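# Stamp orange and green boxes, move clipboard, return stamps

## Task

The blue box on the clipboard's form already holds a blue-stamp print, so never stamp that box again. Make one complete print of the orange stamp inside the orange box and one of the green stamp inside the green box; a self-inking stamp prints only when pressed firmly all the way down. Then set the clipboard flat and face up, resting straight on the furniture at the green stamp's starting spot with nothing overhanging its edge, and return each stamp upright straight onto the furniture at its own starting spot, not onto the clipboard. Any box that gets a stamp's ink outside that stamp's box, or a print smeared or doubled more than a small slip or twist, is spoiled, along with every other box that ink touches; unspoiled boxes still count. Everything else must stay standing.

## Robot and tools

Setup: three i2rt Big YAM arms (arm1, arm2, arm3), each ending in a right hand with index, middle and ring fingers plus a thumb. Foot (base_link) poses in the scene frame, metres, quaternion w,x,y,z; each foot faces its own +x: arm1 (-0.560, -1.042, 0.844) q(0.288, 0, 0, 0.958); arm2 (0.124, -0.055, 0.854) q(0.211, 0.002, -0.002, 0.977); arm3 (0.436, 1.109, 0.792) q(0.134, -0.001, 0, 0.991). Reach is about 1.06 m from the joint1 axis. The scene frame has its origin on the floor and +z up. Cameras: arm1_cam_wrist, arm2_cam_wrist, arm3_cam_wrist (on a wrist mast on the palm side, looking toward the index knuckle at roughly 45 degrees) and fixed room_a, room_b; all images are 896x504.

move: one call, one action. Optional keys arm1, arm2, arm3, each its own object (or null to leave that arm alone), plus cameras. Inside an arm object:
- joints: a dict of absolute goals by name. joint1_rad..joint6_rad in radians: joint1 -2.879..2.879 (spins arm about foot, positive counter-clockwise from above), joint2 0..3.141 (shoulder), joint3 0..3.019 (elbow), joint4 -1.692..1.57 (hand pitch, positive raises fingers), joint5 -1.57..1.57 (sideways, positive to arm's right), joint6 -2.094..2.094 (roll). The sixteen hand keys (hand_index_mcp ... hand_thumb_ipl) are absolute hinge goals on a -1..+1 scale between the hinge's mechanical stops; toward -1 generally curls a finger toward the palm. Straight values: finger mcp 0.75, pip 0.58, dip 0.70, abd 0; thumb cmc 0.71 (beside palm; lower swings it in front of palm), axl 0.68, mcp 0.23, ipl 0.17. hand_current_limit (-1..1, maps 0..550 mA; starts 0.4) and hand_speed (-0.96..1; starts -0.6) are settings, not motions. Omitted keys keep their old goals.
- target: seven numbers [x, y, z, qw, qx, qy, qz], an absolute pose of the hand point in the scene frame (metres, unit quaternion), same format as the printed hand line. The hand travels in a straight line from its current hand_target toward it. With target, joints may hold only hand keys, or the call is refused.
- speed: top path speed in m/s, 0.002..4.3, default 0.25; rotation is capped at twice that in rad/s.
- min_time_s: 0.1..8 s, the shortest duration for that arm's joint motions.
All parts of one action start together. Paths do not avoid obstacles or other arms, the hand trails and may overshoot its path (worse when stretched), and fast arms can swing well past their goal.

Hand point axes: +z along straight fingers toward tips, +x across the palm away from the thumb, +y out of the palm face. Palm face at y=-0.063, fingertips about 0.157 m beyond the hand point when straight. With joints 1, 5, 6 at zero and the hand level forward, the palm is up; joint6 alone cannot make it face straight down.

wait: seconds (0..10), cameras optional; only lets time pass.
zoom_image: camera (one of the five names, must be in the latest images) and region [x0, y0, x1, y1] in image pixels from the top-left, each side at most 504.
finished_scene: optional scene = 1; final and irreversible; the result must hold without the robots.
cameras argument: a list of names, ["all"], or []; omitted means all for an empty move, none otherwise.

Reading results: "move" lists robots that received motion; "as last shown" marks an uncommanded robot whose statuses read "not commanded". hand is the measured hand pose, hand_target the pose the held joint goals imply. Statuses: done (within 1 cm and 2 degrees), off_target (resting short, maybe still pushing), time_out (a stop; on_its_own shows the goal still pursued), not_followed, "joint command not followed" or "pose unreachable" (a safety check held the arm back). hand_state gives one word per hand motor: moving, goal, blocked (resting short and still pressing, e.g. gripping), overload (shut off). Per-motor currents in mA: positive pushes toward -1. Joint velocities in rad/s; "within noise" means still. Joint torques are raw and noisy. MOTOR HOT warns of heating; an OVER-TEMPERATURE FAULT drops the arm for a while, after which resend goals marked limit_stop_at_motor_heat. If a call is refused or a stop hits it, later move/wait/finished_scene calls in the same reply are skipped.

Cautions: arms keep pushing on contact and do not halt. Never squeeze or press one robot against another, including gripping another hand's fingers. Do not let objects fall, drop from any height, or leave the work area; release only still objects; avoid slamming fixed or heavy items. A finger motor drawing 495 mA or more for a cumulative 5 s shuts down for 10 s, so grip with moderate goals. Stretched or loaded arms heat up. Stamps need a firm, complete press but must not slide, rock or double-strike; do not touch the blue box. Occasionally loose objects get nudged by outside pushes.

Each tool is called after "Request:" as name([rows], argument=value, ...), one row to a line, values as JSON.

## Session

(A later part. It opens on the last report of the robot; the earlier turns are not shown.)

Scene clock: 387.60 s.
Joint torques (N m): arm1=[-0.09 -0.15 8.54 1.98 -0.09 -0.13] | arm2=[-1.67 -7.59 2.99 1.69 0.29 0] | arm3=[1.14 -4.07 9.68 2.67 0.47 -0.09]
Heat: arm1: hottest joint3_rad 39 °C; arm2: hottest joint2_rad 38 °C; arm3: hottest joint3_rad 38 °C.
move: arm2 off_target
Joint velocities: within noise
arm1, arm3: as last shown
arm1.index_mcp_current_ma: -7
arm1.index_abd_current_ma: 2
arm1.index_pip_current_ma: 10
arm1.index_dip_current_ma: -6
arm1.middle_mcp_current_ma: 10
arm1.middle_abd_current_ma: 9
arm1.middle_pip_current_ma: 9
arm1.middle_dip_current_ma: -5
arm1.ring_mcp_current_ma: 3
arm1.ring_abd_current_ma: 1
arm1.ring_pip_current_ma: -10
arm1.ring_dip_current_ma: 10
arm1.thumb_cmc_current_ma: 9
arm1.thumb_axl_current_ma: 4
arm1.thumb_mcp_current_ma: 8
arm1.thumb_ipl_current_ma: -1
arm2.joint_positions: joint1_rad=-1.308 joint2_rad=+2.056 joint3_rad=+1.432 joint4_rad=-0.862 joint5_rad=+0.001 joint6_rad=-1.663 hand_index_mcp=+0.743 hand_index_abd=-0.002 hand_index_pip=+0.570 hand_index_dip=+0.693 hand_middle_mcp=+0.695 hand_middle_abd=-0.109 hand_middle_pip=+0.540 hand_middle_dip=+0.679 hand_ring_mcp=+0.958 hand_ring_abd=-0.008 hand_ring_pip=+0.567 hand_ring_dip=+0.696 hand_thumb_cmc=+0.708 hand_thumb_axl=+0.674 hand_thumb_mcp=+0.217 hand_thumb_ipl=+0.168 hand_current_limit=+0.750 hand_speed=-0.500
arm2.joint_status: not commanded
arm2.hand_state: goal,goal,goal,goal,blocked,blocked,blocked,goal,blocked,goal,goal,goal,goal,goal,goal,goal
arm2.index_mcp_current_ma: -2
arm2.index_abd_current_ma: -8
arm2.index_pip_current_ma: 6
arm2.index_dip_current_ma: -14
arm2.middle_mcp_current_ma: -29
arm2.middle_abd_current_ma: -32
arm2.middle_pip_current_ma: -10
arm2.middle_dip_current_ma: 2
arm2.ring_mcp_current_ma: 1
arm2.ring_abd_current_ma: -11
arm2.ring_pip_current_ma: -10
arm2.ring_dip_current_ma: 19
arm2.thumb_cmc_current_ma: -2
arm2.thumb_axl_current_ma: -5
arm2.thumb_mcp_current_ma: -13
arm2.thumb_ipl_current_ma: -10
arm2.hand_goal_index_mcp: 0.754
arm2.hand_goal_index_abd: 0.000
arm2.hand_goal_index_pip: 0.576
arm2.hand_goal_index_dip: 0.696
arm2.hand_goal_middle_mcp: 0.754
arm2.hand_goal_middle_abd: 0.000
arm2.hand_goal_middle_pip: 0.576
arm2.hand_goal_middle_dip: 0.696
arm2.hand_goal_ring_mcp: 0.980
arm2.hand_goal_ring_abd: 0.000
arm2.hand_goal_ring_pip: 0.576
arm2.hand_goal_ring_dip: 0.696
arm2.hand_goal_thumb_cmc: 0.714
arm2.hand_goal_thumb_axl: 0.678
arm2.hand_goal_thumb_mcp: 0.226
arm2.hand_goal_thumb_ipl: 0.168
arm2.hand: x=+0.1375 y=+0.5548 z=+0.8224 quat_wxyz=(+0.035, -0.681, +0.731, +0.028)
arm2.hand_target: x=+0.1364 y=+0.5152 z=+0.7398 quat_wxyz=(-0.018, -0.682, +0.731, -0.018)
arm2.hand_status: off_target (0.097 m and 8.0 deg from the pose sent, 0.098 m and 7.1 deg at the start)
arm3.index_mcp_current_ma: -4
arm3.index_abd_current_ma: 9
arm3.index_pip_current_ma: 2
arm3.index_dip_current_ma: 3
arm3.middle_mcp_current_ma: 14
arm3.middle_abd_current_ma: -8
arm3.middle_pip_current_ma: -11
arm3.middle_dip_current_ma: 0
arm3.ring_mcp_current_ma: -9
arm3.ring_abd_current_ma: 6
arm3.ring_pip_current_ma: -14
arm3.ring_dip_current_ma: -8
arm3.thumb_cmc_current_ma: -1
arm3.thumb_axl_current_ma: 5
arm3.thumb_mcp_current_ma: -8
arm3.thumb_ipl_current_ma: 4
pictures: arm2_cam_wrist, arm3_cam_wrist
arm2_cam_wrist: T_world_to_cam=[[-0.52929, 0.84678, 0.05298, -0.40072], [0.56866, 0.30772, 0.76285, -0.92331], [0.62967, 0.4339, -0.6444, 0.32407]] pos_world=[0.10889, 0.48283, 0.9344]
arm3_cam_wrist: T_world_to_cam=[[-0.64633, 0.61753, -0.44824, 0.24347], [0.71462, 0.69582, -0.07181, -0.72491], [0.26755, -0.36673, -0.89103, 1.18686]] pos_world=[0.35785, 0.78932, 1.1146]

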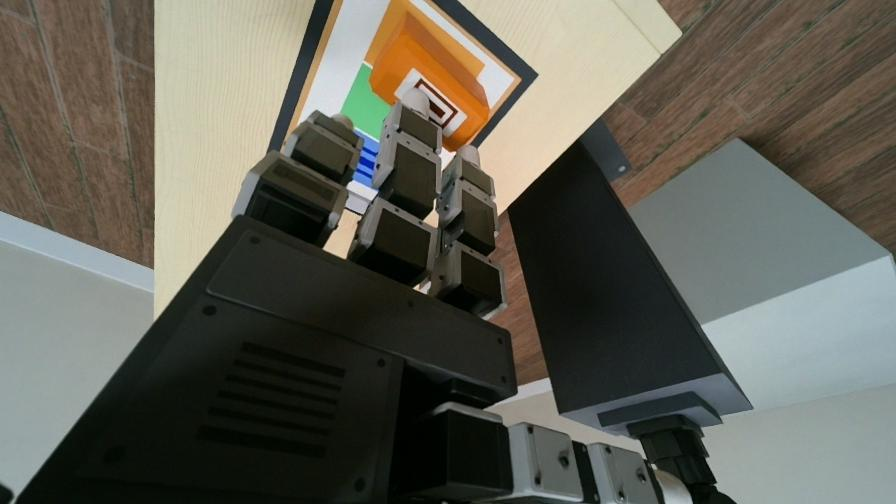

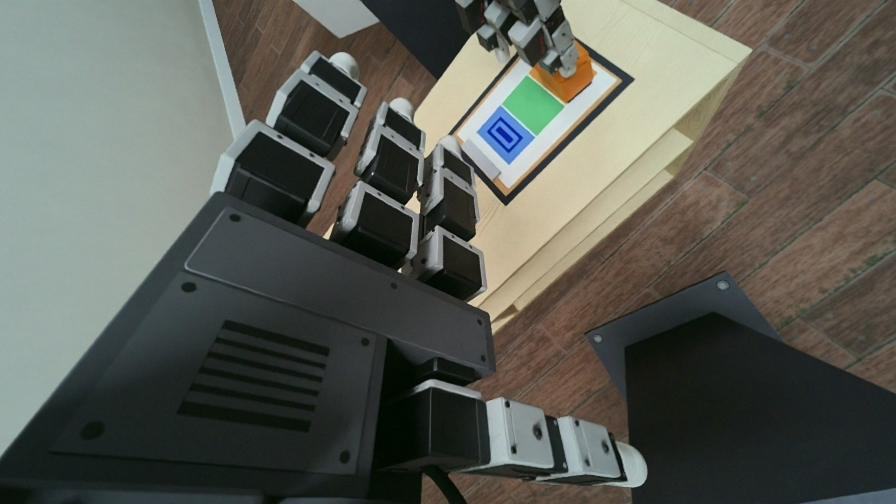

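Request:
move(arm2={"target": [0.138, 0.553, 0.86, 0.02, -0.682, 0.7314, 0.02], "speed": 0.1})

Request:
move(arm2={"target": [0.138, 0.553, 0.93, 0.012, -0.682, 0.7314, 0.012], "speed": 0.15}, cameras=["arm3_cam_wrist", "arm2_cam_wrist"])

Request:
zoom_image(camera="arm3_cam_wrist", region=[500, 0, 640, 120])

Request:
zoom_image(camera="arm2_cam_wrist", region=[300, 0, 600, 250])

Scene clock: 391.97 s.
Joint torques (N m): arm1=[-0.03 -0.15 8.55 2 -0.1 -0.13] | arm2=[-1.26 -17.32 7.91 -0.2 -0.11 0.04] | arm3=[0.15 -5.07 9.88 2.81 0.48 -0.07]
Heat: arm1: hottest joint3_rad 39 °C; arm2: hottest joint2_rad 38 °C; arm3: hottest joint3_rad 38 °C.
move: arm2 off_target
Joint velocities: within noise
arm1, arm3: as last shown
arm1.index_mcp_current_ma: -4
arm1.index_abd_current_ma: 10
arm1.index_pip_current_ma: 8
arm1.index_dip_current_ma: -10
arm1.middle_mcp_current_ma: -3
arm1.middle_abd_current_ma: -6
arm1.middle_pip_current_ma: 6
arm1.middle_dip_current_ma: 1
arm1.ring_mcp_current_ma: 5
arm1.ring_abd_current_ma: -5
arm1.ring_pip_current_ma: -2
arm1.ring_dip_current_ma: 4
arm1.thumb_cmc_current_ma: 5
arm1.thumb_axl_current_ma: 8
arm1.thumb_mcp_current_ma: 14
arm1.thumb_ipl_current_ma: -8
arm2.joint_positions: joint1_rad=-1.308 joint2_rad=+2.015 joint3_rad=+1.456 joint4_rad=-0.968 joint5_rad=-0.003 joint6_rad=-1.663 hand_index_mcp=+0.744 hand_index_abd=-0.002 hand_index_pip=+0.570 hand_index_dip=+0.693 hand_middle_mcp=+0.716 hand_middle_abd=+0.033 hand_middle_pip=+0.553 hand_middle_dip=+0.683 hand_ring_mcp=+0.958 hand_ring_abd=-0.008 hand_ring_pip=+0.567 hand_ring_dip=+0.696 hand_thumb_cmc=+0.710 hand_thumb_axl=+0.674 hand_thumb_mcp=+0.217 hand_thumb_ipl=+0.168 hand_current_limit=+0.750 hand_speed=-0.500
arm2.joint_status: not commanded
arm2.hand_state: goal,goal,goal,goal,blocked,blocked,blocked,goal,blocked,goal,goal,goal,goal,goal,goal,goal
arm2.index_mcp_current_ma: -4
arm2.index_abd_current_ma: -10
arm2.index_pip_current_ma: 1
arm2.index_dip_current_ma: -11
arm2.middle_mcp_current_ma: -11
arm2.middle_abd_current_ma: 3
arm2.middle_pip_current_ma: -9
arm2.middle_dip_current_ma: 5
arm2.ring_mcp_current_ma: 2
arm2.ring_abd_current_ma: -9
arm2.ring_pip_current_ma: -7
arm2.ring_dip_current_ma: 13
arm2.thumb_cmc_current_ma: 5
arm2.thumb_axl_current_ma: 1
arm2.thumb_mcp_current_ma: -11
arm2.thumb_ipl_current_ma: -4
arm2.hand_goal_index_mcp: 0.754
arm2.hand_goal_index_abd: 0.000
arm2.hand_goal_index_pip: 0.576
arm2.hand_goal_index_dip: 0.696
arm2.hand_goal_middle_mcp: 0.754
arm2.hand_goal_middle_abd: 0.000
arm2.hand_goal_middle_pip: 0.576
arm2.hand_goal_middle_dip: 0.696
arm2.hand_goal_ring_mcp: 0.980
arm2.hand_goal_ring_abd: 0.000
arm2.hand_goal_ring_pip: 0.576
arm2.hand_goal_ring_dip: 0.696
arm2.hand_goal_thumb_cmc: 0.714
arm2.hand_goal_thumb_axl: 0.678
arm2.hand_goal_thumb_mcp: 0.226
arm2.hand_goal_thumb_ipl: 0.168
arm2.hand: x=+0.1355 y=+0.5461 z=+0.8518 quat_wxyz=(+0.018, -0.681, +0.732, +0.018)
arm2.hand_target: x=+0.1379 y=+0.5528 z=+0.8601 quat_wxyz=(+0.020, -0.682, +0.731, +0.020)
arm2.hand_status: off_target (0.011 m and 0.4 deg from the pose sent, 0.038 m and 1.9 deg at the start)
arm3.index_mcp_current_ma: -8
arm3.index_abd_current_ma: 7
arm3.index_pip_current_ma: 6
arm3.index_dip_current_ma: 1
arm3.middle_mcp_current_ma: 8
arm3.middle_abd_current_ma: -10
arm3.middle_pip_current_ma: -7
arm3.middle_dip_current_ma: 5
arm3.ring_abd_current_ma: 1
arm3.ring_pip_current_ma: -6
arm3.ring_dip_current_ma: -5
arm3.thumb_axl_current_ma: 8
arm3.thumb_mcp_current_ma: -10
arm3.thumb_ipl_current_ma: 5
pictures: none

Scene clock: 393.27 s.
Joint torques (N m): arm1=[0.03 -0.15 8.54 1.98 -0.09 -0.13] | arm2=[-1.26 -17.79 8.96 -0.08 0.01 0.06] | arm3=[0.32 -5.07 9.66 2.55 0.48 -0.04]
Heat: arm1: hottest joint3_rad 39 °C; arm2: hottest joint2_rad 38 °C; arm3: hottest joint3_rad 38 °C.
move: arm2 off_target
Joint velocities: within noise
arm1: as last shown
arm1.index_mcp_current_ma: -9
arm1.index_pip_current_ma: 7
arm1.index_dip_current_ma: -7
arm1.middle_mcp_current_ma: 1
arm1.middle_abd_current_ma: 3
arm1.middle_pip_current_ma: -1
arm1.middle_dip_current_ma: 5
arm1.ring_mcp_current_ma: -2
arm1.ring_abd_current_ma: -4
arm1.ring_pip_current_ma: -3
arm1.ring_dip_current_ma: 0
arm1.thumb_cmc_current_ma: 4
arm1.thumb_axl_current_ma: 5
arm1.thumb_mcp_current_ma: 5
arm2.joint_positions: joint1_rad=-1.308 joint2_rad=+1.954 joint3_rad=+1.544 joint4_rad=-1.159 joint5_rad=-0.003 joint6_rad=-1.663 hand_index_mcp=+0.744 hand_index_abd=+0.010 hand_index_pip=+0.570 hand_index_dip=+0.694 hand_middle_mcp=+0.743 hand_middle_abd=+0.010 hand_middle_pip=+0.569 hand_middle_dip=+0.689 hand_ring_mcp=+0.958 hand_ring_abd=-0.008 hand_ring_pip=+0.567 hand_ring_dip=+0.696 hand_thumb_cmc=+0.710 hand_thumb_axl=+0.674 hand_thumb_mcp=+0.217 hand_thumb_ipl=+0.168 hand_current_limit=+0.750 hand_speed=-0.500
arm2.joint_status: not commanded
arm2.hand_state: goal,goal,goal,goal,goal,goal,goal,goal,blocked,goal,goal,goal,goal,goal,goal,goal
arm2.index_mcp_current_ma: -14
arm2.index_abd_current_ma: -11
arm2.index_pip_current_ma: 1
arm2.index_dip_current_ma: -12
arm2.middle_mcp_current_ma: 5
arm2.middle_abd_current_ma: 7
arm2.middle_pip_current_ma: 0
arm2.middle_dip_current_ma: -1
arm2.ring_mcp_current_ma: -3
arm2.ring_abd_current_ma: -2
arm2.ring_pip_current_ma: -5
arm2.ring_dip_current_ma: 3
arm2.thumb_cmc_current_ma: 5
arm2.thumb_axl_current_ma: -6
arm2.thumb_mcp_current_ma: -10
arm2.thumb_ipl_current_ma: -9
arm2.hand_goal_index_mcp: 0.754
arm2.hand_goal_index_abd: 0.000
arm2.hand_goal_index_pip: 0.576
arm2.hand_goal_index_dip: 0.696
arm2.hand_goal_middle_mcp: 0.754
arm2.hand_goal_middle_abd: 0.000
arm2.hand_goal_middle_pip: 0.576
arm2.hand_goal_middle_dip: 0.696
arm2.hand_goal_ring_mcp: 0.980
arm2.hand_goal_ring_abd: 0.000
arm2.hand_goal_ring_pip: 0.576
arm2.hand_goal_ring_dip: 0.696
arm2.hand_goal_thumb_cmc: 0.714
arm2.hand_goal_thumb_axl: 0.678
arm2.hand_goal_thumb_mcp: 0.226
arm2.hand_goal_thumb_ipl: 0.168
arm2.hand: x=+0.1351 y=+0.5422 z=+0.9143 quat_wxyz=(+0.001, -0.681, +0.732, +0.005)
arm2.hand_target: x=+0.1379 y=+0.5526 z=+0.9301 quat_wxyz=(+0.012, -0.682, +0.731, +0.012)
arm2.hand_status: off_target (0.019 m and 1.6 deg from the pose sent, 0.079 m and 0.9 deg at the start)
arm3.joint_positions: joint1_rad=+1.972 joint2_rad=+0.995 joint3_rad=+0.593 joint4_rad=-0.228 joint5_rad=+0.456 joint6_rad=+1.592 hand_index_mcp=+0.753 hand_index_abd=+0.002 hand_index_pip=+0.577 hand_index_dip=+0.696 hand_middle_mcp=+0.753 hand_middle_abd=+0.002 hand_middle_pip=+0.577 hand_middle_dip=+0.696 hand_ring_mcp=+0.753 hand_ring_abd=+0.003 hand_ring_pip=+0.577 hand_ring_dip=+0.696 hand_thumb_cmc=+0.714 hand_thumb_axl=+0.677 hand_thumb_mcp=+0.226 hand_thumb_ipl=+0.168 hand_current_limit=+0.400 hand_speed=-0.600
arm3.joint_status: not commanded
arm3.hand_state: goal,goal,goal,goal,goal,goal,goal,goal,goal,goal,goal,goal,goal,goal,goal,goal
arm3.index_mcp_current_ma: -9
arm3.index_abd_current_ma: 4
arm3.index_pip_current_ma: 5
arm3.index_dip_current_ma: 0
arm3.middle_mcp_current_ma: 8
arm3.middle_abd_current_ma: -8
arm3.middle_pip_current_ma: -10
arm3.middle_dip_current_ma: 2
arm3.ring_mcp_current_ma: -5
arm3.ring_abd_current_ma: 3
arm3.ring_pip_current_ma: -8
arm3.ring_dip_current_ma: -4
arm3.thumb_cmc_current_ma: 1
arm3.thumb_axl_current_ma: 4
arm3.thumb_mcp_current_ma: -13
arm3.thumb_ipl_current_ma: 7
arm3.hand_goal_index_mcp: 0.754
arm3.hand_goal_index_abd: 0.000
arm3.hand_goal_index_pip: 0.576
arm3.hand_goal_index_dip: 0.696
arm3.hand_goal_middle_mcp: 0.754
arm3.hand_goal_middle_abd: 0.000
arm3.hand_goal_middle_pip: 0.576
arm3.hand_goal_middle_dip: 0.696
arm3.hand_goal_ring_mcp: 0.754
arm3.hand_goal_ring_abd: 0.000
arm3.hand_goal_ring_pip: 0.576
arm3.hand_goal_ring_dip: 0.696
arm3.hand_goal_thumb_cmc: 0.714
arm3.hand_goal_thumb_axl: 0.678
arm3.hand_goal_thumb_mcp: 0.226
arm3.hand_goal_thumb_ipl: 0.168
arm3.hand: x=+0.3325 y=+0.7269 z=+0.9943 quat_wxyz=(-0.440, -0.579, +0.656, -0.204)
arm3.hand_target: x=+0.3350 y=+0.7251 z=+0.9901 quat_wxyz=(-0.439, -0.578, +0.656, -0.207)
arm3.hand_status: not commanded
pictures: arm2_cam_wrist, arm3_cam_wrist
arm2_cam_wrist: T_world_to_cam=[[-0.52929, 0.84841, -0.00665, -0.34263], [0.58133, 0.36836, 0.72551, -0.98866], [0.61798, 0.38014, -0.68818, 0.46101]] pos_world=[0.10849, 0.47962, 1.03226]
arm3_cam_wrist: T_world_to_cam=[[-0.64633, 0.61753, -0.44824, 0.24347], [0.71462, 0.69582, -0.07181, -0.72491], [0.26755, -0.36673, -0.89103, 1.18686]] pos_world=[0.35785, 0.78932, 1.1146]

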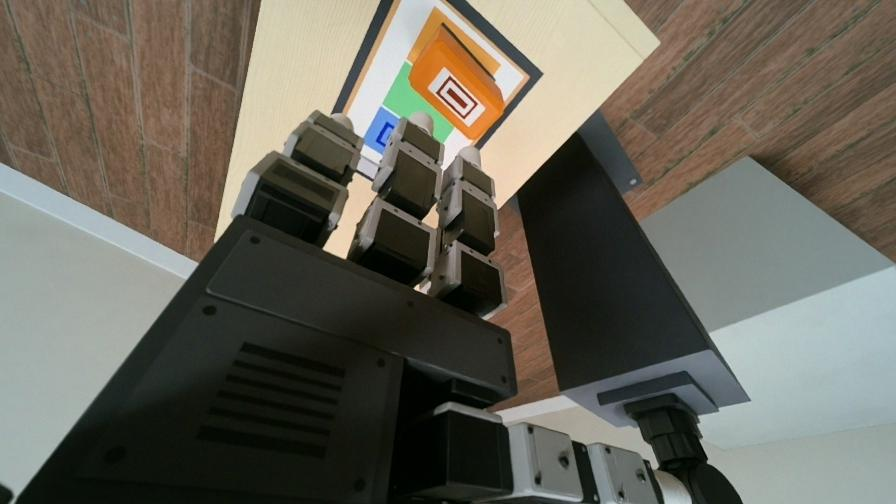

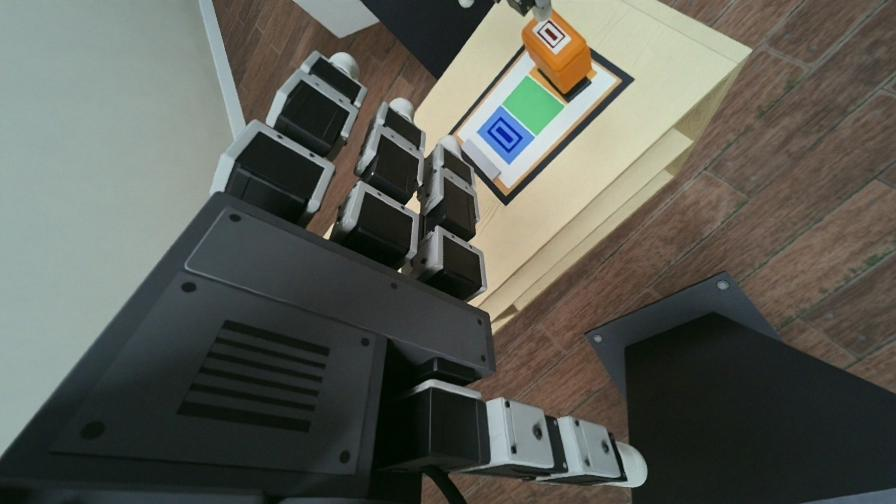

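Scaled by 3.600 from the camera's image (finer frame: 1280x720).

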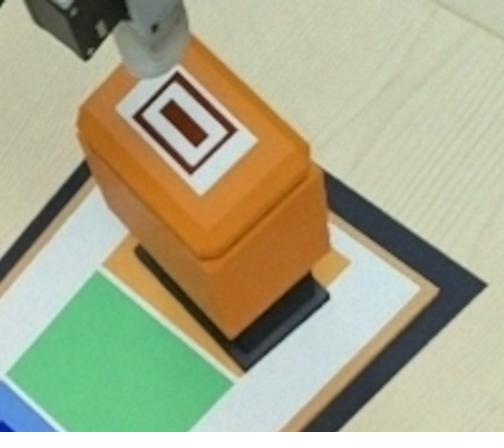

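Scaled by 1.680 from the camera's image (finer frame: 1280x720).

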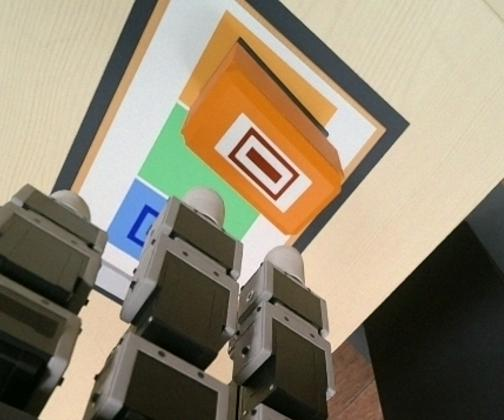

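Request:
move(arm2={"target": [0.192, 0.540, 0.89, 0.251, -0.607, 0.721, -0.217], "speed": 0.15, "joints": {"hand_index_mcp": 0.42, "hand_middle_mcp": 0.42, "hand_thumb_cmc": -0.571, "hand_thumb_mcp": -0.1, "hand_current_limit": 0.4}})

Request:
move(arm2={"target": [0.194, 0.542, 0.750, 0.251, -0.607, 0.721, -0.217], "speed": 0.12}, cameras=["arm3_cam_wrist", "arm2_cam_wrist"])

Request:
zoom_image(camera="arm3_cam_wrist", region=[500, 0, 640, 120])

Request:
zoom_image(camera="arm2_cam_wrist", region=[380, 0, 800, 220])

Scene clock: 399.83 s.
Joint torques (N m): arm1=[0.03 -0.15 8.57 1.99 -0.09 -0.13] | arm2=[-0.38 -17.2 6.17 0.98 0.79 0.23] | arm3=[0.26 -5.01 9.59 2.91 0.43 -0.11]
Heat: arm1: hottest joint3_rad 39 °C; arm2: hottest joint2_rad 38 °C; arm3: hottest joint3_rad 38 °C.
move: arm2 done
Joint velocities: within noise
arm1, arm3: as last shown
arm1.index_mcp_current_ma: -2
arm1.index_abd_current_ma: 11
arm1.index_pip_current_ma: -1
arm1.index_dip_current_ma: -2
arm1.middle_mcp_current_ma: 6
arm1.middle_abd_current_ma: 6
arm1.middle_pip_current_ma: -6
arm1.middle_dip_current_ma: 4
arm1.ring_mcp_current_ma: 1
arm1.ring_abd_current_ma: -5
arm1.ring_pip_current_ma: -11
arm1.ring_dip_current_ma: 3
arm1.thumb_cmc_current_ma: 11
arm1.thumb_axl_current_ma: 7
arm1.thumb_ipl_current_ma: 3
arm2.joint_positions: joint1_rad=-1.191 joint2_rad=+1.936 joint3_rad=+1.471 joint4_rad=-1.113 joint5_rad=+0.675 joint6_rad=-1.453 hand_index_mcp=+0.412 hand_index_abd=+0.009 hand_index_pip=+0.570 hand_index_dip=+0.700 hand_middle_mcp=+0.412 hand_middle_abd=+0.010 hand_middle_pip=+0.569 hand_middle_dip=+0.701 hand_ring_mcp=+0.959 hand_ring_abd=-0.007 hand_ring_pip=+0.567 hand_ring_dip=+0.696 hand_thumb_cmc=-0.575 hand_thumb_axl=+0.674 hand_thumb_mcp=-0.108 hand_thumb_ipl=+0.168 hand_current_limit=+0.400 hand_speed=-0.500
arm2.joint_status: all done
arm2.hand_state: goal,goal,goal,goal,goal,goal,goal,goal,blocked,goal,goal,goal,goal,goal,goal,goal
arm2.index_mcp_current_ma: -6
arm2.index_abd_current_ma: -14
arm2.index_pip_current_ma: 6
arm2.index_dip_current_ma: -6
arm2.middle_mcp_current_ma: 1
arm2.middle_abd_current_ma: 11
arm2.middle_pip_current_ma: -5
arm2.middle_dip_current_ma: 5
arm2.ring_mcp_current_ma: 3
arm2.ring_abd_current_ma: -7
arm2.ring_pip_current_ma: -10
arm2.ring_dip_current_ma: 11
arm2.thumb_cmc_current_ma: 11
arm2.thumb_axl_current_ma: -1
arm2.thumb_mcp_current_ma: -15
arm2.thumb_ipl_current_ma: -9
arm2.hand_goal_index_mcp: 0.420
arm2.hand_goal_index_abd: 0.000
arm2.hand_goal_index_pip: 0.576
arm2.hand_goal_index_dip: 0.696
arm2.hand_goal_middle_mcp: 0.420
arm2.hand_goal_middle_abd: 0.000
arm2.hand_goal_middle_pip: 0.576
arm2.hand_goal_middle_dip: 0.696
arm2.hand_goal_ring_mcp: 0.980
arm2.hand_goal_ring_abd: 0.000
arm2.hand_goal_ring_pip: 0.576
arm2.hand_goal_ring_dip: 0.696
arm2.hand_goal_thumb_cmc: -0.570
arm2.hand_goal_thumb_axl: 0.678
arm2.hand_goal_thumb_mcp: -0.100
arm2.hand_goal_thumb_ipl: 0.168
arm2.hand: x=+0.1969 y=+0.5345 z=+0.8853 quat_wxyz=(+0.241, -0.611, +0.720, -0.225)
arm2.hand_target: x=+0.1920 y=+0.5399 z=+0.8901 quat_wxyz=(+0.251, -0.608, +0.722, -0.217)
arm2.hand_status: done (0.009 m and 1.5 deg from the pose sent, 0.062 m and 39.5 deg at the start)
arm3.index_mcp_current_ma: -6
arm3.index_abd_current_ma: 9
arm3.index_pip_current_ma: 7
arm3.index_dip_current_ma: 1
arm3.middle_mcp_current_ma: 7
arm3.middle_abd_current_ma: -6
arm3.middle_pip_current_ma: -9
arm3.middle_dip_current_ma: 3
arm3.ring_mcp_current_ma: -9
arm3.ring_abd_current_ma: 6
arm3.ring_pip_current_ma: -11
arm3.ring_dip_current_ma: -5
arm3.thumb_cmc_current_ma: 5
arm3.thumb_axl_current_ma: 6
arm3.thumb_mcp_current_ma: -10
arm3.thumb_ipl_current_ma: 11
pictures: none

Scene clock: 401.77 s.
Joint torques (N m): arm1=[0.03 -0.21 8.54 1.99 -0.1 -0.14] | arm2=[-0.62 -17.2 5.26 1.05 0.77 0.17] | arm3=[0.56 -3.96 9.87 2.97 0.5 -0.1]
Heat: arm1: hottest joint3_rad 39 °C; arm2: hottest joint2_rad 38 °C; arm3: hottest joint3_rad 38 °C.
move: arm2 done
Joint velocities: within noise
arm1, arm3: as last shown
arm1.index_abd_current_ma: 12
arm1.index_pip_current_ma: 6
arm1.index_dip_current_ma: -11
arm1.middle_abd_current_ma: 3
arm1.middle_pip_current_ma: -7
arm1.middle_dip_current_ma: -5
arm1.ring_mcp_current_ma: 0
arm1.ring_abd_current_ma: 8
arm1.ring_pip_current_ma: 0
arm1.ring_dip_current_ma: 9
arm1.thumb_cmc_current_ma: 12
arm1.thumb_axl_current_ma: 12
arm1.thumb_mcp_current_ma: 6
arm1.thumb_ipl_current_ma: -4
arm2.joint_positions: joint1_rad=-1.191 joint2_rad=+2.134 joint3_rad=+1.384 joint4_rad=-0.817 joint5_rad=+0.676 joint6_rad=-1.452 hand_index_mcp=+0.412 hand_index_abd=+0.008 hand_index_pip=+0.570 hand_index_dip=+0.700 hand_middle_mcp=+0.412 hand_middle_abd=+0.001 hand_middle_pip=+0.569 hand_middle_dip=+0.701 hand_ring_mcp=+0.959 hand_ring_abd=-0.007 hand_ring_pip=+0.567 hand_ring_dip=+0.696 hand_thumb_cmc=-0.575 hand_thumb_axl=+0.674 hand_thumb_mcp=-0.108 hand_thumb_ipl=+0.168 hand_current_limit=+0.400 hand_speed=-0.500
arm2.joint_status: not commanded
arm2.hand_state: goal,goal,goal,goal,goal,goal,goal,goal,blocked,goal,goal,goal,goal,goal,goal,goal
arm2.index_mcp_current_ma: -9
arm2.index_abd_current_ma: 3
arm2.index_pip_current_ma: -1
arm2.index_dip_current_ma: -7
arm2.middle_mcp_current_ma: 6
arm2.middle_abd_current_ma: 8
arm2.middle_pip_current_ma: 1
arm2.middle_dip_current_ma: -4
arm2.ring_mcp_current_ma: 4
arm2.ring_abd_current_ma: -4
arm2.ring_pip_current_ma: -11
arm2.ring_dip_current_ma: 6
arm2.thumb_cmc_current_ma: 7
arm2.thumb_axl_current_ma: -3
arm2.thumb_mcp_current_ma: -15
arm2.thumb_ipl_current_ma: -6
arm2.hand_goal_index_mcp: 0.420
arm2.hand_goal_index_abd: 0.000
arm2.hand_goal_index_pip: 0.576
arm2.hand_goal_index_dip: 0.696
arm2.hand_goal_middle_mcp: 0.420
arm2.hand_goal_middle_abd: 0.000
arm2.hand_goal_middle_pip: 0.576
arm2.hand_goal_middle_dip: 0.696
arm2.hand_goal_ring_mcp: 0.980
arm2.hand_goal_ring_abd: 0.000
arm2.hand_goal_ring_pip: 0.576
arm2.hand_goal_ring_dip: 0.696
arm2.hand_goal_thumb_cmc: -0.570
arm2.hand_goal_thumb_axl: 0.678
arm2.hand_goal_thumb_mcp: -0.100
arm2.hand_goal_thumb_ipl: 0.168
arm2.hand: x=+0.1967 y=+0.5371 z=+0.7510 quat_wxyz=(+0.245, -0.609, +0.721, -0.222)
arm2.hand_target: x=+0.1939 y=+0.5420 z=+0.7502 quat_wxyz=(+0.251, -0.608, +0.722, -0.217)
arm2.hand_status: done (0.006 m and 0.9 deg from the pose sent, 0.135 m and 1.5 deg at the start)
arm3.index_abd_current_ma: 10
arm3.index_pip_current_ma: 10
arm3.index_dip_current_ma: -1
arm3.middle_mcp_current_ma: 5
arm3.middle_abd_current_ma: -9
arm3.middle_pip_current_ma: -10
arm3.middle_dip_current_ma: -2
arm3.ring_mcp_current_ma: -10
arm3.ring_abd_current_ma: 3
arm3.ring_pip_current_ma: -8
arm3.ring_dip_current_ma: -7
arm3.thumb_cmc_current_ma: 9
arm3.thumb_axl_current_ma: 11
arm3.thumb_mcp_current_ma: -5
arm3.thumb_ipl_current_ma: 5
pictures: arm2_cam_wrist, arm3_cam_wrist
arm2_cam_wrist: T_world_to_cam=[[-0.33133, 0.89156, -0.30878, -0.14186], [0.02826, 0.33649, 0.94126, -0.9402], [0.94309, 0.30315, -0.13669, -0.12427]] pos_world=[0.09676, 0.48052, 0.82418]
arm3_cam_wrist: T_world_to_cam=[[-0.64633, 0.61753, -0.44824, 0.24347], [0.71462, 0.69582, -0.07181, -0.72491], [0.26755, -0.36673, -0.89103, 1.18686]] pos_world=[0.35785, 0.78932, 1.1146]

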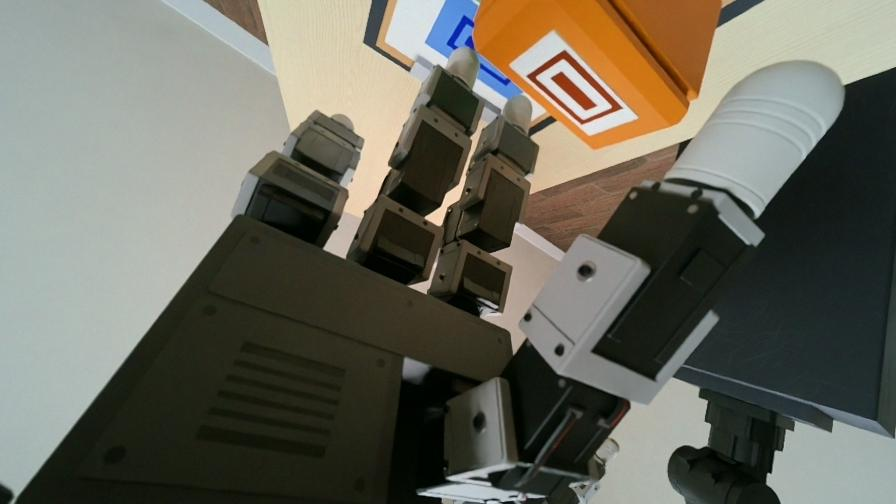

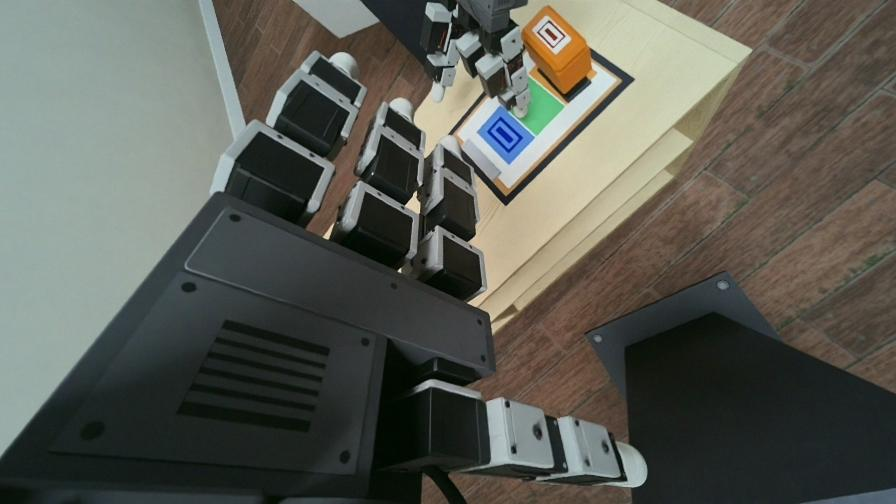

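Scaled by 3.600 from the camera's image (finer frame: 1280x720).

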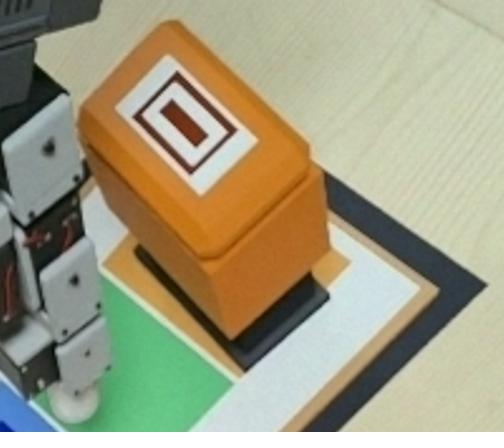

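Scaled by 1.200 from the camera's image (finer frame: 1280x720).

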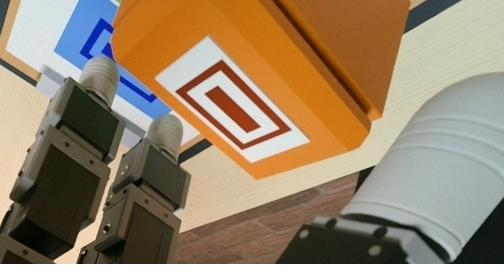

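Request:
move(arm2={"target": [0.188, 0.537, 0.730, 0.251, -0.607, 0.721, -0.217], "speed": 0.08}, cameras=["arm3_cam_wrist", "arm2_cam_wrist"])

Scene clock: 410.87 s.
Joint torques (N m): arm1=[-0.03 -0.21 8.57 1.98 -0.09 -0.13] | arm2=[-0.38 -17.08 4.9 1.06 0.78 0.21] | arm3=[0.26 -4.72 9.88 2.91 0.5 -0.11]
Heat: arm1: hottest joint3_rad 39 °C; arm2: hottest joint2_rad 38 °C; arm3: hottest joint3_rad 38 °C.
move: arm2 done
Joint velocities: within noise
arm1, arm3: as last shown
arm1.index_abd_current_ma: 7
arm1.index_pip_current_ma: 9
arm1.index_dip_current_ma: -9
arm1.middle_mcp_current_ma: 4
arm1.middle_abd_current_ma: 4
arm1.middle_pip_current_ma: -4
arm1.middle_dip_current_ma: -2
arm1.ring_mcp_current_ma: 4
arm1.ring_abd_current_ma: 0
arm1.ring_pip_current_ma: -11
arm1.ring_dip_current_ma: -6
arm1.thumb_cmc_current_ma: 10
arm1.thumb_mcp_current_ma: 14
arm1.thumb_ipl_current_ma: -2
arm2.joint_positions: joint1_rad=-1.186 joint2_rad=+2.158 joint3_rad=+1.367 joint4_rad=-0.779 joint5_rad=+0.676 joint6_rad=-1.445 hand_index_mcp=+0.412 hand_index_abd=+0.008 hand_index_pip=+0.570 hand_index_dip=+0.700 hand_middle_mcp=+0.412 hand_middle_abd=+0.001 hand_middle_pip=+0.569 hand_middle_dip=+0.701 hand_ring_mcp=+0.959 hand_ring_abd=-0.007 hand_ring_pip=+0.567 hand_ring_dip=+0.696 hand_thumb_cmc=-0.575 hand_thumb_axl=+0.674 hand_thumb_mcp=-0.108 hand_thumb_ipl=+0.168 hand_current_limit=+0.400 hand_speed=-0.500
arm2.joint_status: not commanded
arm2.hand_state: goal,goal,goal,goal,goal,goal,goal,goal,blocked,goal,goal,goal,goal,goal,goal,goal
arm2.index_mcp_current_ma: -3
arm2.index_abd_current_ma: -5
arm2.index_pip_current_ma: 3
arm2.index_dip_current_ma: -13
arm2.middle_mcp_current_ma: 3
arm2.middle_abd_current_ma: 5
arm2.middle_pip_current_ma: 2
arm2.middle_dip_current_ma: 1
arm2.ring_mcp_current_ma: 8
arm2.ring_abd_current_ma: -10
arm2.ring_pip_current_ma: -14
arm2.ring_dip_current_ma: 11
arm2.thumb_cmc_current_ma: 6
arm2.thumb_axl_current_ma: 2
arm2.thumb_mcp_current_ma: -1
arm2.thumb_ipl_current_ma: -10
arm2.hand_goal_index_mcp: 0.420
arm2.hand_goal_index_abd: 0.000
arm2.hand_goal_index_pip: 0.576
arm2.hand_goal_index_dip: 0.696
arm2.hand_goal_middle_mcp: 0.420
arm2.hand_goal_middle_abd: 0.000
arm2.hand_goal_middle_pip: 0.576
arm2.hand_goal_middle_dip: 0.696
arm2.hand_goal_ring_mcp: 0.980
arm2.hand_goal_ring_abd: 0.000
arm2.hand_goal_ring_pip: 0.576
arm2.hand_goal_ring_dip: 0.696
arm2.hand_goal_thumb_cmc: -0.570
arm2.hand_goal_thumb_axl: 0.678
arm2.hand_goal_thumb_mcp: -0.100
arm2.hand_goal_thumb_ipl: 0.168
arm2.hand: x=+0.1935 y=+0.5332 z=+0.7336 quat_wxyz=(+0.245, -0.609, +0.722, -0.221)
arm2.hand_target: x=+0.1880 y=+0.5369 z=+0.7301 quat_wxyz=(+0.251, -0.608, +0.722, -0.217)
arm2.hand_status: done (0.008 m and 0.8 deg from the pose sent, 0.023 m and 0.9 deg at the start)
arm3.index_mcp_current_ma: -8
arm3.index_abd_current_ma: 9
arm3.index_dip_current_ma: 0
arm3.middle_mcp_current_ma: 8
arm3.middle_abd_current_ma: -14
arm3.middle_pip_current_ma: -9
arm3.middle_dip_current_ma: 1
arm3.ring_mcp_current_ma: -14
arm3.ring_abd_current_ma: 6
arm3.ring_dip_current_ma: -1
arm3.thumb_cmc_current_ma: 3
arm3.thumb_axl_current_ma: 5
arm3.thumb_mcp_current_ma: -9
pictures: arm2_cam_wrist, arm3_cam_wrist
arm2_cam_wrist: T_world_to_cam=[[-0.33073, 0.89241, -0.30695, -0.14682], [0.02839, 0.33452, 0.94196, -0.92195], [0.9433, 0.30283, -0.13597, -0.12281]] pos_world=[0.09346, 0.47662, 0.80668]
arm3_cam_wrist: T_world_to_cam=[[-0.64633, 0.61753, -0.44824, 0.24347], [0.71462, 0.69582, -0.07181, -0.72491], [0.26755, -0.36673, -0.89103, 1.18686]] pos_world=[0.35785, 0.78932, 1.1146]

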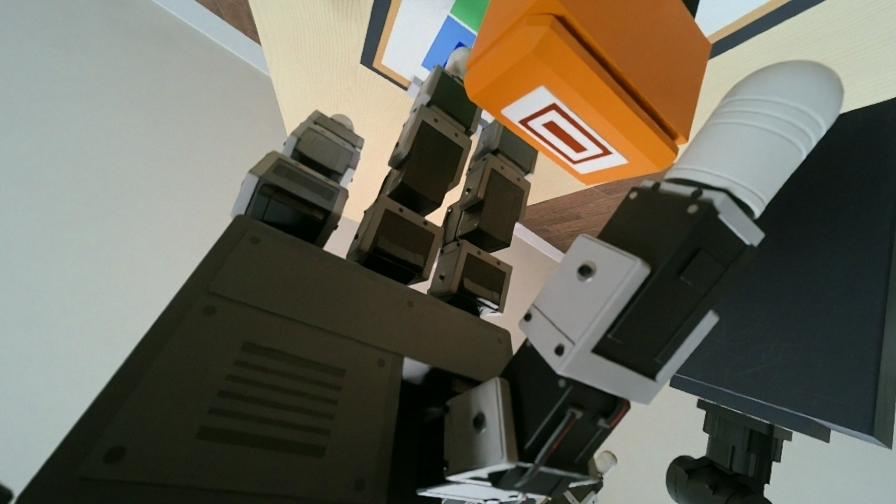

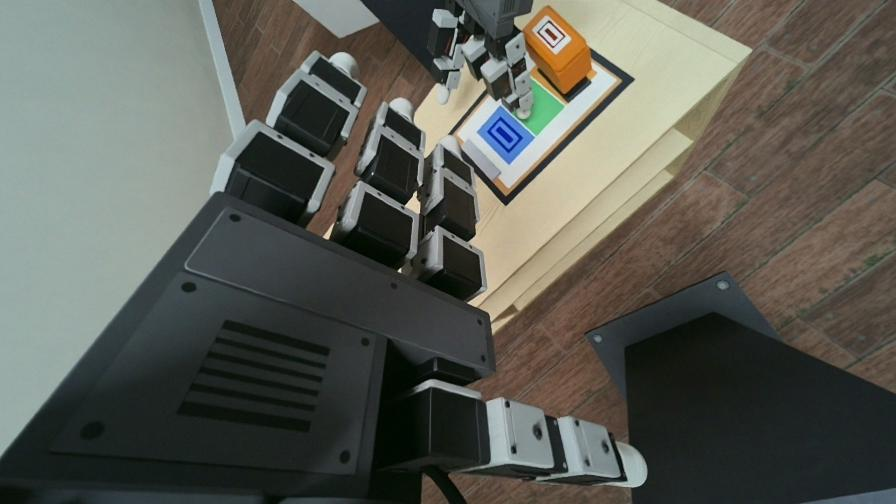

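Request:
move(arm2={"joints": {"hand_current_limit": 0.2, "hand_speed": -0.8, "hand_thumb_mcp": -0.36, "hand_index_mcp": 0.2, "hand_middle_mcp": 0.2}}, cameras=["arm3_cam_wrist", "arm2_cam_wrist"])

Request:
zoom_image(camera="arm3_cam_wrist", region=[420, 0, 640, 220])

Scene clock: 414.77 s.
Joint torques (N m): arm1=[-0.09 -0.21 8.54 1.98 -0.09 -0.13] | arm2=[-0.32 -16.97 4.86 1.05 0.74 0.23] | arm3=[0.56 -4.37 9.66 2.73 0.46 -0.05]
Heat: arm1: hottest joint3_rad 39 °C; arm2: hottest joint2_rad 38 °C; arm3: hottest joint3_rad 38 °C.
move: arm2 done
Joint velocities: within noise
arm1.joint_positions: joint1_rad=+0.107 joint2_rad=+0.639 joint3_rad=+1.372 joint4_rad=-1.403 joint5_rad=-0.093 joint6_rad=+1.215 hand_index_mcp=+0.753 hand_index_abd=+0.000 hand_index_pip=+0.577 hand_index_dip=+0.696 hand_middle_mcp=+0.753 hand_middle_abd=+0.000 hand_middle_pip=+0.577 hand_middle_dip=+0.696 hand_ring_mcp=+0.753 hand_ring_abd=+0.000 hand_ring_pip=+0.577 hand_ring_dip=+0.696 hand_thumb_cmc=+0.714 hand_thumb_axl=+0.677 hand_thumb_mcp=+0.225 hand_thumb_ipl=+0.168 hand_current_limit=+0.400 hand_speed=-0.600
arm1.joint_status: not commanded
arm1.hand_state: goal,goal,goal,goal,goal,goal,goal,goal,goal,goal,goal,goal,goal,goal,goal,goal
arm1.index_mcp_current_ma: -2
arm1.index_abd_current_ma: 7
arm1.index_pip_current_ma: 3
arm1.index_dip_current_ma: 0
arm1.middle_mcp_current_ma: 2
arm1.middle_abd_current_ma: 0
arm1.middle_pip_current_ma: 5
arm1.middle_dip_current_ma: -4
arm1.ring_mcp_current_ma: 1
arm1.ring_abd_current_ma: 4
arm1.ring_pip_current_ma: -6
arm1.ring_dip_current_ma: 7
arm1.thumb_cmc_current_ma: 6
arm1.thumb_axl_current_ma: 8
arm1.thumb_mcp_current_ma: 5
arm1.thumb_ipl_current_ma: -5
arm1.hand_goal_index_mcp: 0.754
arm1.hand_goal_index_abd: 0.000
arm1.hand_goal_index_pip: 0.576
arm1.hand_goal_index_dip: 0.696
arm1.hand_goal_middle_mcp: 0.754
arm1.hand_goal_middle_abd: 0.000
arm1.hand_goal_middle_pip: 0.576
arm1.hand_goal_middle_dip: 0.696
arm1.hand_goal_ring_mcp: 0.754
arm1.hand_goal_ring_abd: 0.000
arm1.hand_goal_ring_pip: 0.576
arm1.hand_goal_ring_dip: 0.696
arm1.hand_goal_thumb_cmc: 0.714
arm1.hand_goal_thumb_axl: 0.678
arm1.hand_goal_thumb_mcp: 0.226
arm1.hand_goal_thumb_ipl: 0.168
arm1.hand: x=-0.7467 y=-0.8649 z=+1.3582 quat_wxyz=(-0.415, +0.034, +0.899, +0.137)
arm1.hand_target: x=-0.7441 y=-0.8642 z=+1.3721 quat_wxyz=(-0.427, +0.036, +0.892, +0.145)
arm1.hand_status: not commanded
arm2.joint_positions: joint1_rad=-1.186 joint2_rad=+2.158 joint3_rad=+1.367 joint4_rad=-0.779 joint5_rad=+0.676 joint6_rad=-1.444 hand_index_mcp=+0.199 hand_index_abd=+0.008 hand_index_pip=+0.570 hand_index_dip=+0.700 hand_middle_mcp=+0.199 hand_middle_abd=+0.001 hand_middle_pip=+0.569 hand_middle_dip=+0.701 hand_ring_mcp=+0.959 hand_ring_abd=-0.007 hand_ring_pip=+0.567 hand_ring_dip=+0.696 hand_thumb_cmc=-0.575 hand_thumb_axl=+0.674 hand_thumb_mcp=-0.359 hand_thumb_ipl=+0.168 hand_current_limit=+0.200 hand_speed=-0.800
arm2.joint_status: all done
arm2.hand_state: goal,goal,goal,goal,goal,goal,goal,goal,blocked,goal,goal,goal,goal,goal,goal,goal
arm2.index_mcp_current_ma: -10
arm2.index_abd_current_ma: 4
arm2.index_pip_current_ma: 0
arm2.index_dip_current_ma: -10
arm2.middle_mcp_current_ma: 2
arm2.middle_abd_current_ma: 6
arm2.middle_pip_current_ma: 1
arm2.middle_dip_current_ma: 0
arm2.ring_mcp_current_ma: 5
arm2.ring_abd_current_ma: -8
arm2.ring_pip_current_ma: -8
arm2.ring_dip_current_ma: 6
arm2.thumb_cmc_current_ma: 2
arm2.thumb_axl_current_ma: 5
arm2.thumb_mcp_current_ma: -10
arm2.thumb_ipl_current_ma: -5
arm2.hand_goal_index_mcp: 0.200
arm2.hand_goal_index_abd: 0.000
arm2.hand_goal_index_pip: 0.576
arm2.hand_goal_index_dip: 0.696
arm2.hand_goal_middle_mcp: 0.200
arm2.hand_goal_middle_abd: 0.000
arm2.hand_goal_middle_pip: 0.576
arm2.hand_goal_middle_dip: 0.696
arm2.hand_goal_ring_mcp: 0.980
arm2.hand_goal_ring_abd: 0.000
arm2.hand_goal_ring_pip: 0.576
arm2.hand_goal_ring_dip: 0.696
arm2.hand_goal_thumb_cmc: -0.570
arm2.hand_goal_thumb_axl: 0.678
arm2.hand_goal_thumb_mcp: -0.360
arm2.hand_goal_thumb_ipl: 0.168
arm2.hand: x=+0.1936 y=+0.5333 z=+0.7337 quat_wxyz=(+0.245, -0.608, +0.722, -0.221)
arm2.hand_target: x=+0.1880 y=+0.5369 z=+0.7301 quat_wxyz=(+0.251, -0.608, +0.722, -0.217)
arm2.hand_status: not commanded
arm3: as last shown
arm3.index_mcp_current_ma: -2
arm3.index_abd_current_ma: 7
arm3.index_pip_current_ma: 6
arm3.index_dip_current_ma: -3
arm3.middle_mcp_current_ma: 10
arm3.middle_abd_current_ma: -10
arm3.middle_dip_current_ma: -6
arm3.ring_mcp_current_ma: -8
arm3.ring_abd_current_ma: 4
arm3.thumb_cmc_current_ma: 1
arm3.thumb_axl_current_ma: 3
arm3.thumb_ipl_current_ma: 11
pictures: arm2_cam_wrist, arm3_cam_wrist
arm2_cam_wrist: T_world_to_cam=[[-0.33038, 0.89256, -0.3069, -0.14701], [0.02813, 0.33433, 0.94204, -0.92194], [0.94343, 0.3026, -0.13556, -0.12317]] pos_world=[0.09356, 0.47672, 0.80668]
arm3_cam_wrist: T_world_to_cam=[[-0.64633, 0.61753, -0.44824, 0.24347], [0.71462, 0.69582, -0.07181, -0.72491], [0.26755, -0.36673, -0.89103, 1.18686]] pos_world=[0.35785, 0.78932, 1.1146]

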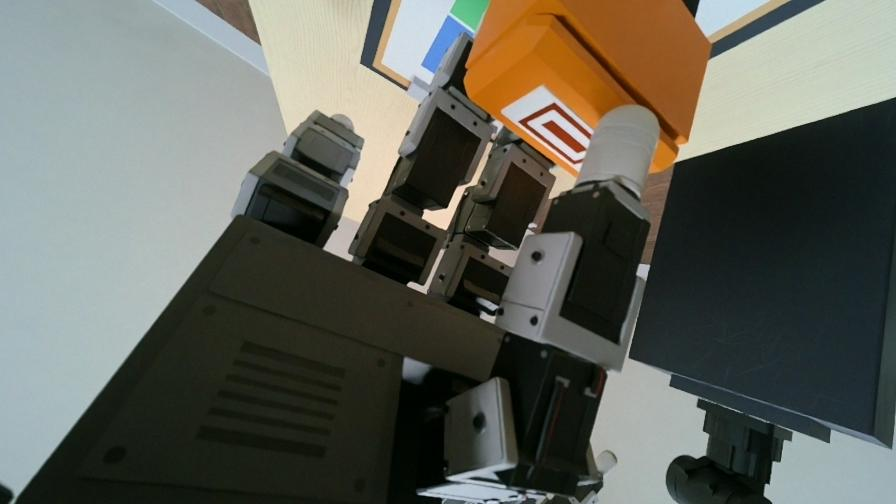

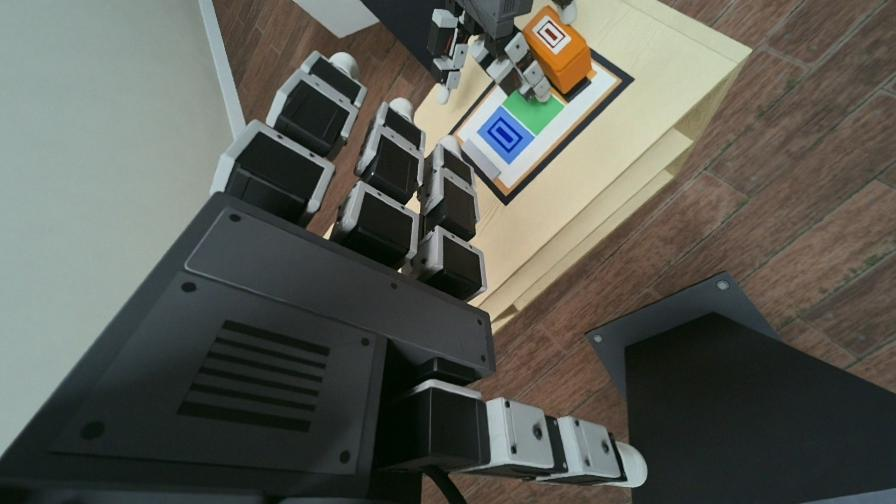

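Scaled by 2.291 from the camera's image (finer frame: 1280x720).

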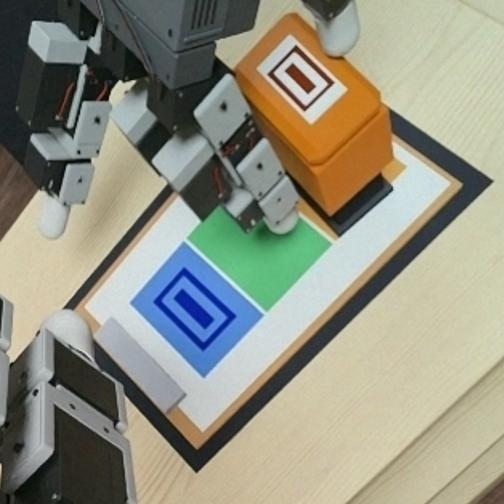

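Request:
move(arm2={"joints": {"hand_current_limit": 0.6, "hand_speed": -0.8, "hand_thumb_mcp": -0.72, "hand_index_mcp": 0.0, "hand_middle_mcp": 0.0}}, cameras=["arm3_cam_wrist", "arm2_cam_wrist"])

Request:
zoom_image(camera="arm3_cam_wrist", region=[420, 0, 640, 220])

Scene clock: 417.60 s.
Joint torques (N m): arm1=[0.03 -0.15 8.54 2 -0.09 -0.13] | arm2=[-0.38 -16.85 4.93 1.06 0.63 0.2] | arm3=[0.44 -5.07 9.65 2.73 0.47 -0.01]
Heat: arm1: hottest joint3_rad 39 °C; arm2: hottest joint2_rad 38 °C; arm3: hottest joint3_rad 38 °C.
move: arm2 off_target
Joint velocities: within noise
arm1, arm3: as last shown
arm1.index_mcp_current_ma: -4
arm1.index_abd_current_ma: 8
arm1.index_pip_current_ma: 8
arm1.index_dip_current_ma: -10
arm1.middle_mcp_current_ma: 3
arm1.middle_abd_current_ma: 8
arm1.middle_pip_current_ma: -3
arm1.middle_dip_current_ma: 0
arm1.ring_mcp_current_ma: 11
arm1.ring_abd_current_ma: 1
arm1.ring_pip_current_ma: 0
arm1.ring_dip_current_ma: 13
arm1.thumb_cmc_current_ma: 11
arm1.thumb_axl_current_ma: 10
arm1.thumb_mcp_current_ma: 6
arm1.thumb_ipl_current_ma: -7
arm2.joint_positions: joint1_rad=-1.184 joint2_rad=+2.158 joint3_rad=+1.367 joint4_rad=-0.779 joint5_rad=+0.679 joint6_rad=-1.441 hand_index_mcp=+0.129 hand_index_abd=-0.002 hand_index_pip=+0.621 hand_index_dip=+0.712 hand_middle_mcp=+0.119 hand_middle_abd=-0.006 hand_middle_pip=+0.608 hand_middle_dip=+0.710 hand_ring_mcp=+0.959 hand_ring_abd=-0.007 hand_ring_pip=+0.567 hand_ring_dip=+0.696 hand_thumb_cmc=-0.576 hand_thumb_axl=+0.672 hand_thumb_mcp=-0.449 hand_thumb_ipl=+0.241 hand_current_limit=+0.600 hand_speed=-0.800
arm2.joint_status: hand_index_mcp off_target (ended at +0.129, target +0.000); hand_middle_mcp off_target (ended at +0.119, target +0.000); hand_thumb_mcp off_target (ended at -0.449, target -0.720); the others done
arm2.hand_state: blocked,goal,blocked,goal,blocked,goal,blocked,goal,blocked,goal,goal,goal,goal,goal,blocked,blocked
arm2.index_mcp_current_ma: 118
arm2.index_abd_current_ma: -8
arm2.index_pip_current_ma: 19
arm2.index_dip_current_ma: -6
arm2.middle_mcp_current_ma: 113
arm2.middle_abd_current_ma: 10
arm2.middle_pip_current_ma: 18
arm2.middle_dip_current_ma: 5
arm2.ring_mcp_current_ma: 0
arm2.ring_abd_current_ma: -8
arm2.ring_pip_current_ma: -11
arm2.ring_dip_current_ma: 13
arm2.thumb_cmc_current_ma: 8
arm2.thumb_axl_current_ma: 0
arm2.thumb_mcp_current_ma: 428
arm2.thumb_ipl_current_ma: 60
arm2.hand_goal_index_mcp: 0.000
arm2.hand_goal_index_abd: 0.000
arm2.hand_goal_index_pip: 0.576
arm2.hand_goal_index_dip: 0.696
arm2.hand_goal_middle_mcp: 0.000
arm2.hand_goal_middle_abd: 0.000
arm2.hand_goal_middle_pip: 0.576
arm2.hand_goal_middle_dip: 0.696
arm2.hand_goal_ring_mcp: 0.980
arm2.hand_goal_ring_abd: 0.000
arm2.hand_goal_ring_pip: 0.576
arm2.hand_goal_ring_dip: 0.696
arm2.hand_goal_thumb_cmc: -0.570
arm2.hand_goal_thumb_axl: 0.678
arm2.hand_goal_thumb_mcp: -0.720
arm2.hand_goal_thumb_ipl: 0.168
arm2.hand: x=+0.1931 y=+0.5336 z=+0.7339 quat_wxyz=(+0.247, -0.608, +0.722, -0.221)
arm2.hand_target: x=+0.1879 y=+0.5369 z=+0.7301 quat_wxyz=(+0.251, -0.608, +0.722, -0.217)
arm2.hand_status: not commanded
arm3.index_mcp_current_ma: -3
arm3.index_abd_current_ma: 8
arm3.index_pip_current_ma: 4
arm3.index_dip_current_ma: 0
arm3.middle_mcp_current_ma: 5
arm3.middle_abd_current_ma: -14
arm3.middle_pip_current_ma: -10
arm3.middle_dip_current_ma: 3
arm3.ring_mcp_current_ma: -4
arm3.ring_pip_current_ma: -12
arm3.ring_dip_current_ma: -8
arm3.thumb_cmc_current_ma: -1
arm3.thumb_axl_current_ma: 4
arm3.thumb_mcp_current_ma: -10
arm3.thumb_ipl_current_ma: 9
pictures: arm2_cam_wrist, arm3_cam_wrist
arm2_cam_wrist: T_world_to_cam=[[-0.32913, 0.89326, -0.30621, -0.14853], [0.02572, 0.33263, 0.94271, -0.9213], [0.94394, 0.30239, -0.13245, -0.12495]] pos_world=[0.09276, 0.47691, 0.80648]
arm3_cam_wrist: T_world_to_cam=[[-0.64633, 0.61753, -0.44824, 0.24347], [0.71462, 0.69582, -0.07181, -0.72491], [0.26755, -0.36673, -0.89103, 1.18686]] pos_world=[0.35785, 0.78932, 1.1146]

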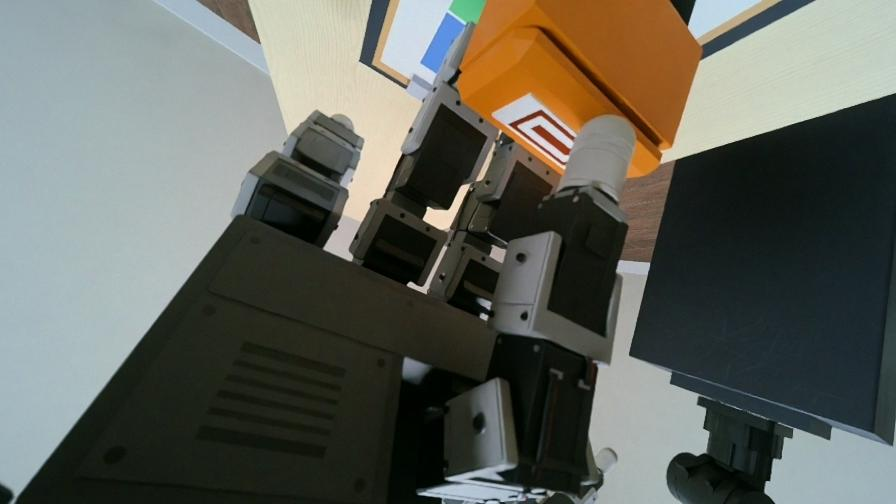

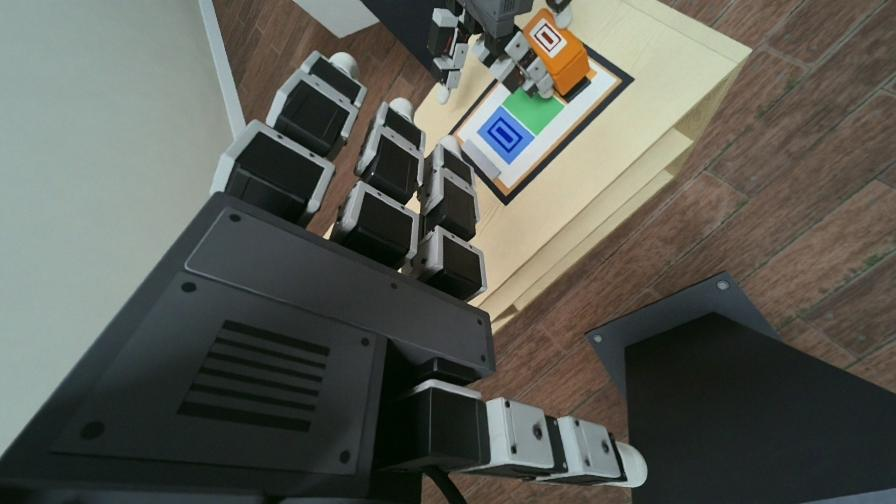

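Scaled by 2.291 from the camera's image (finer frame: 1280x720).

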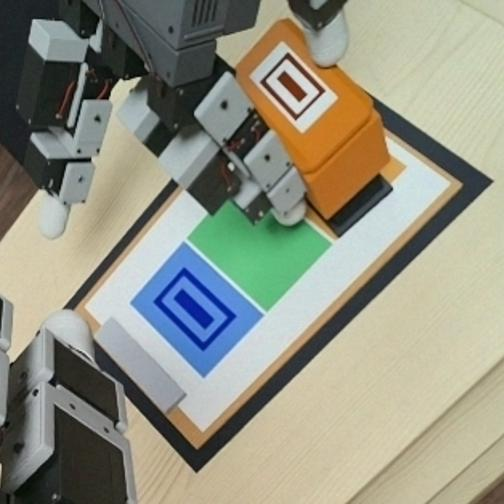

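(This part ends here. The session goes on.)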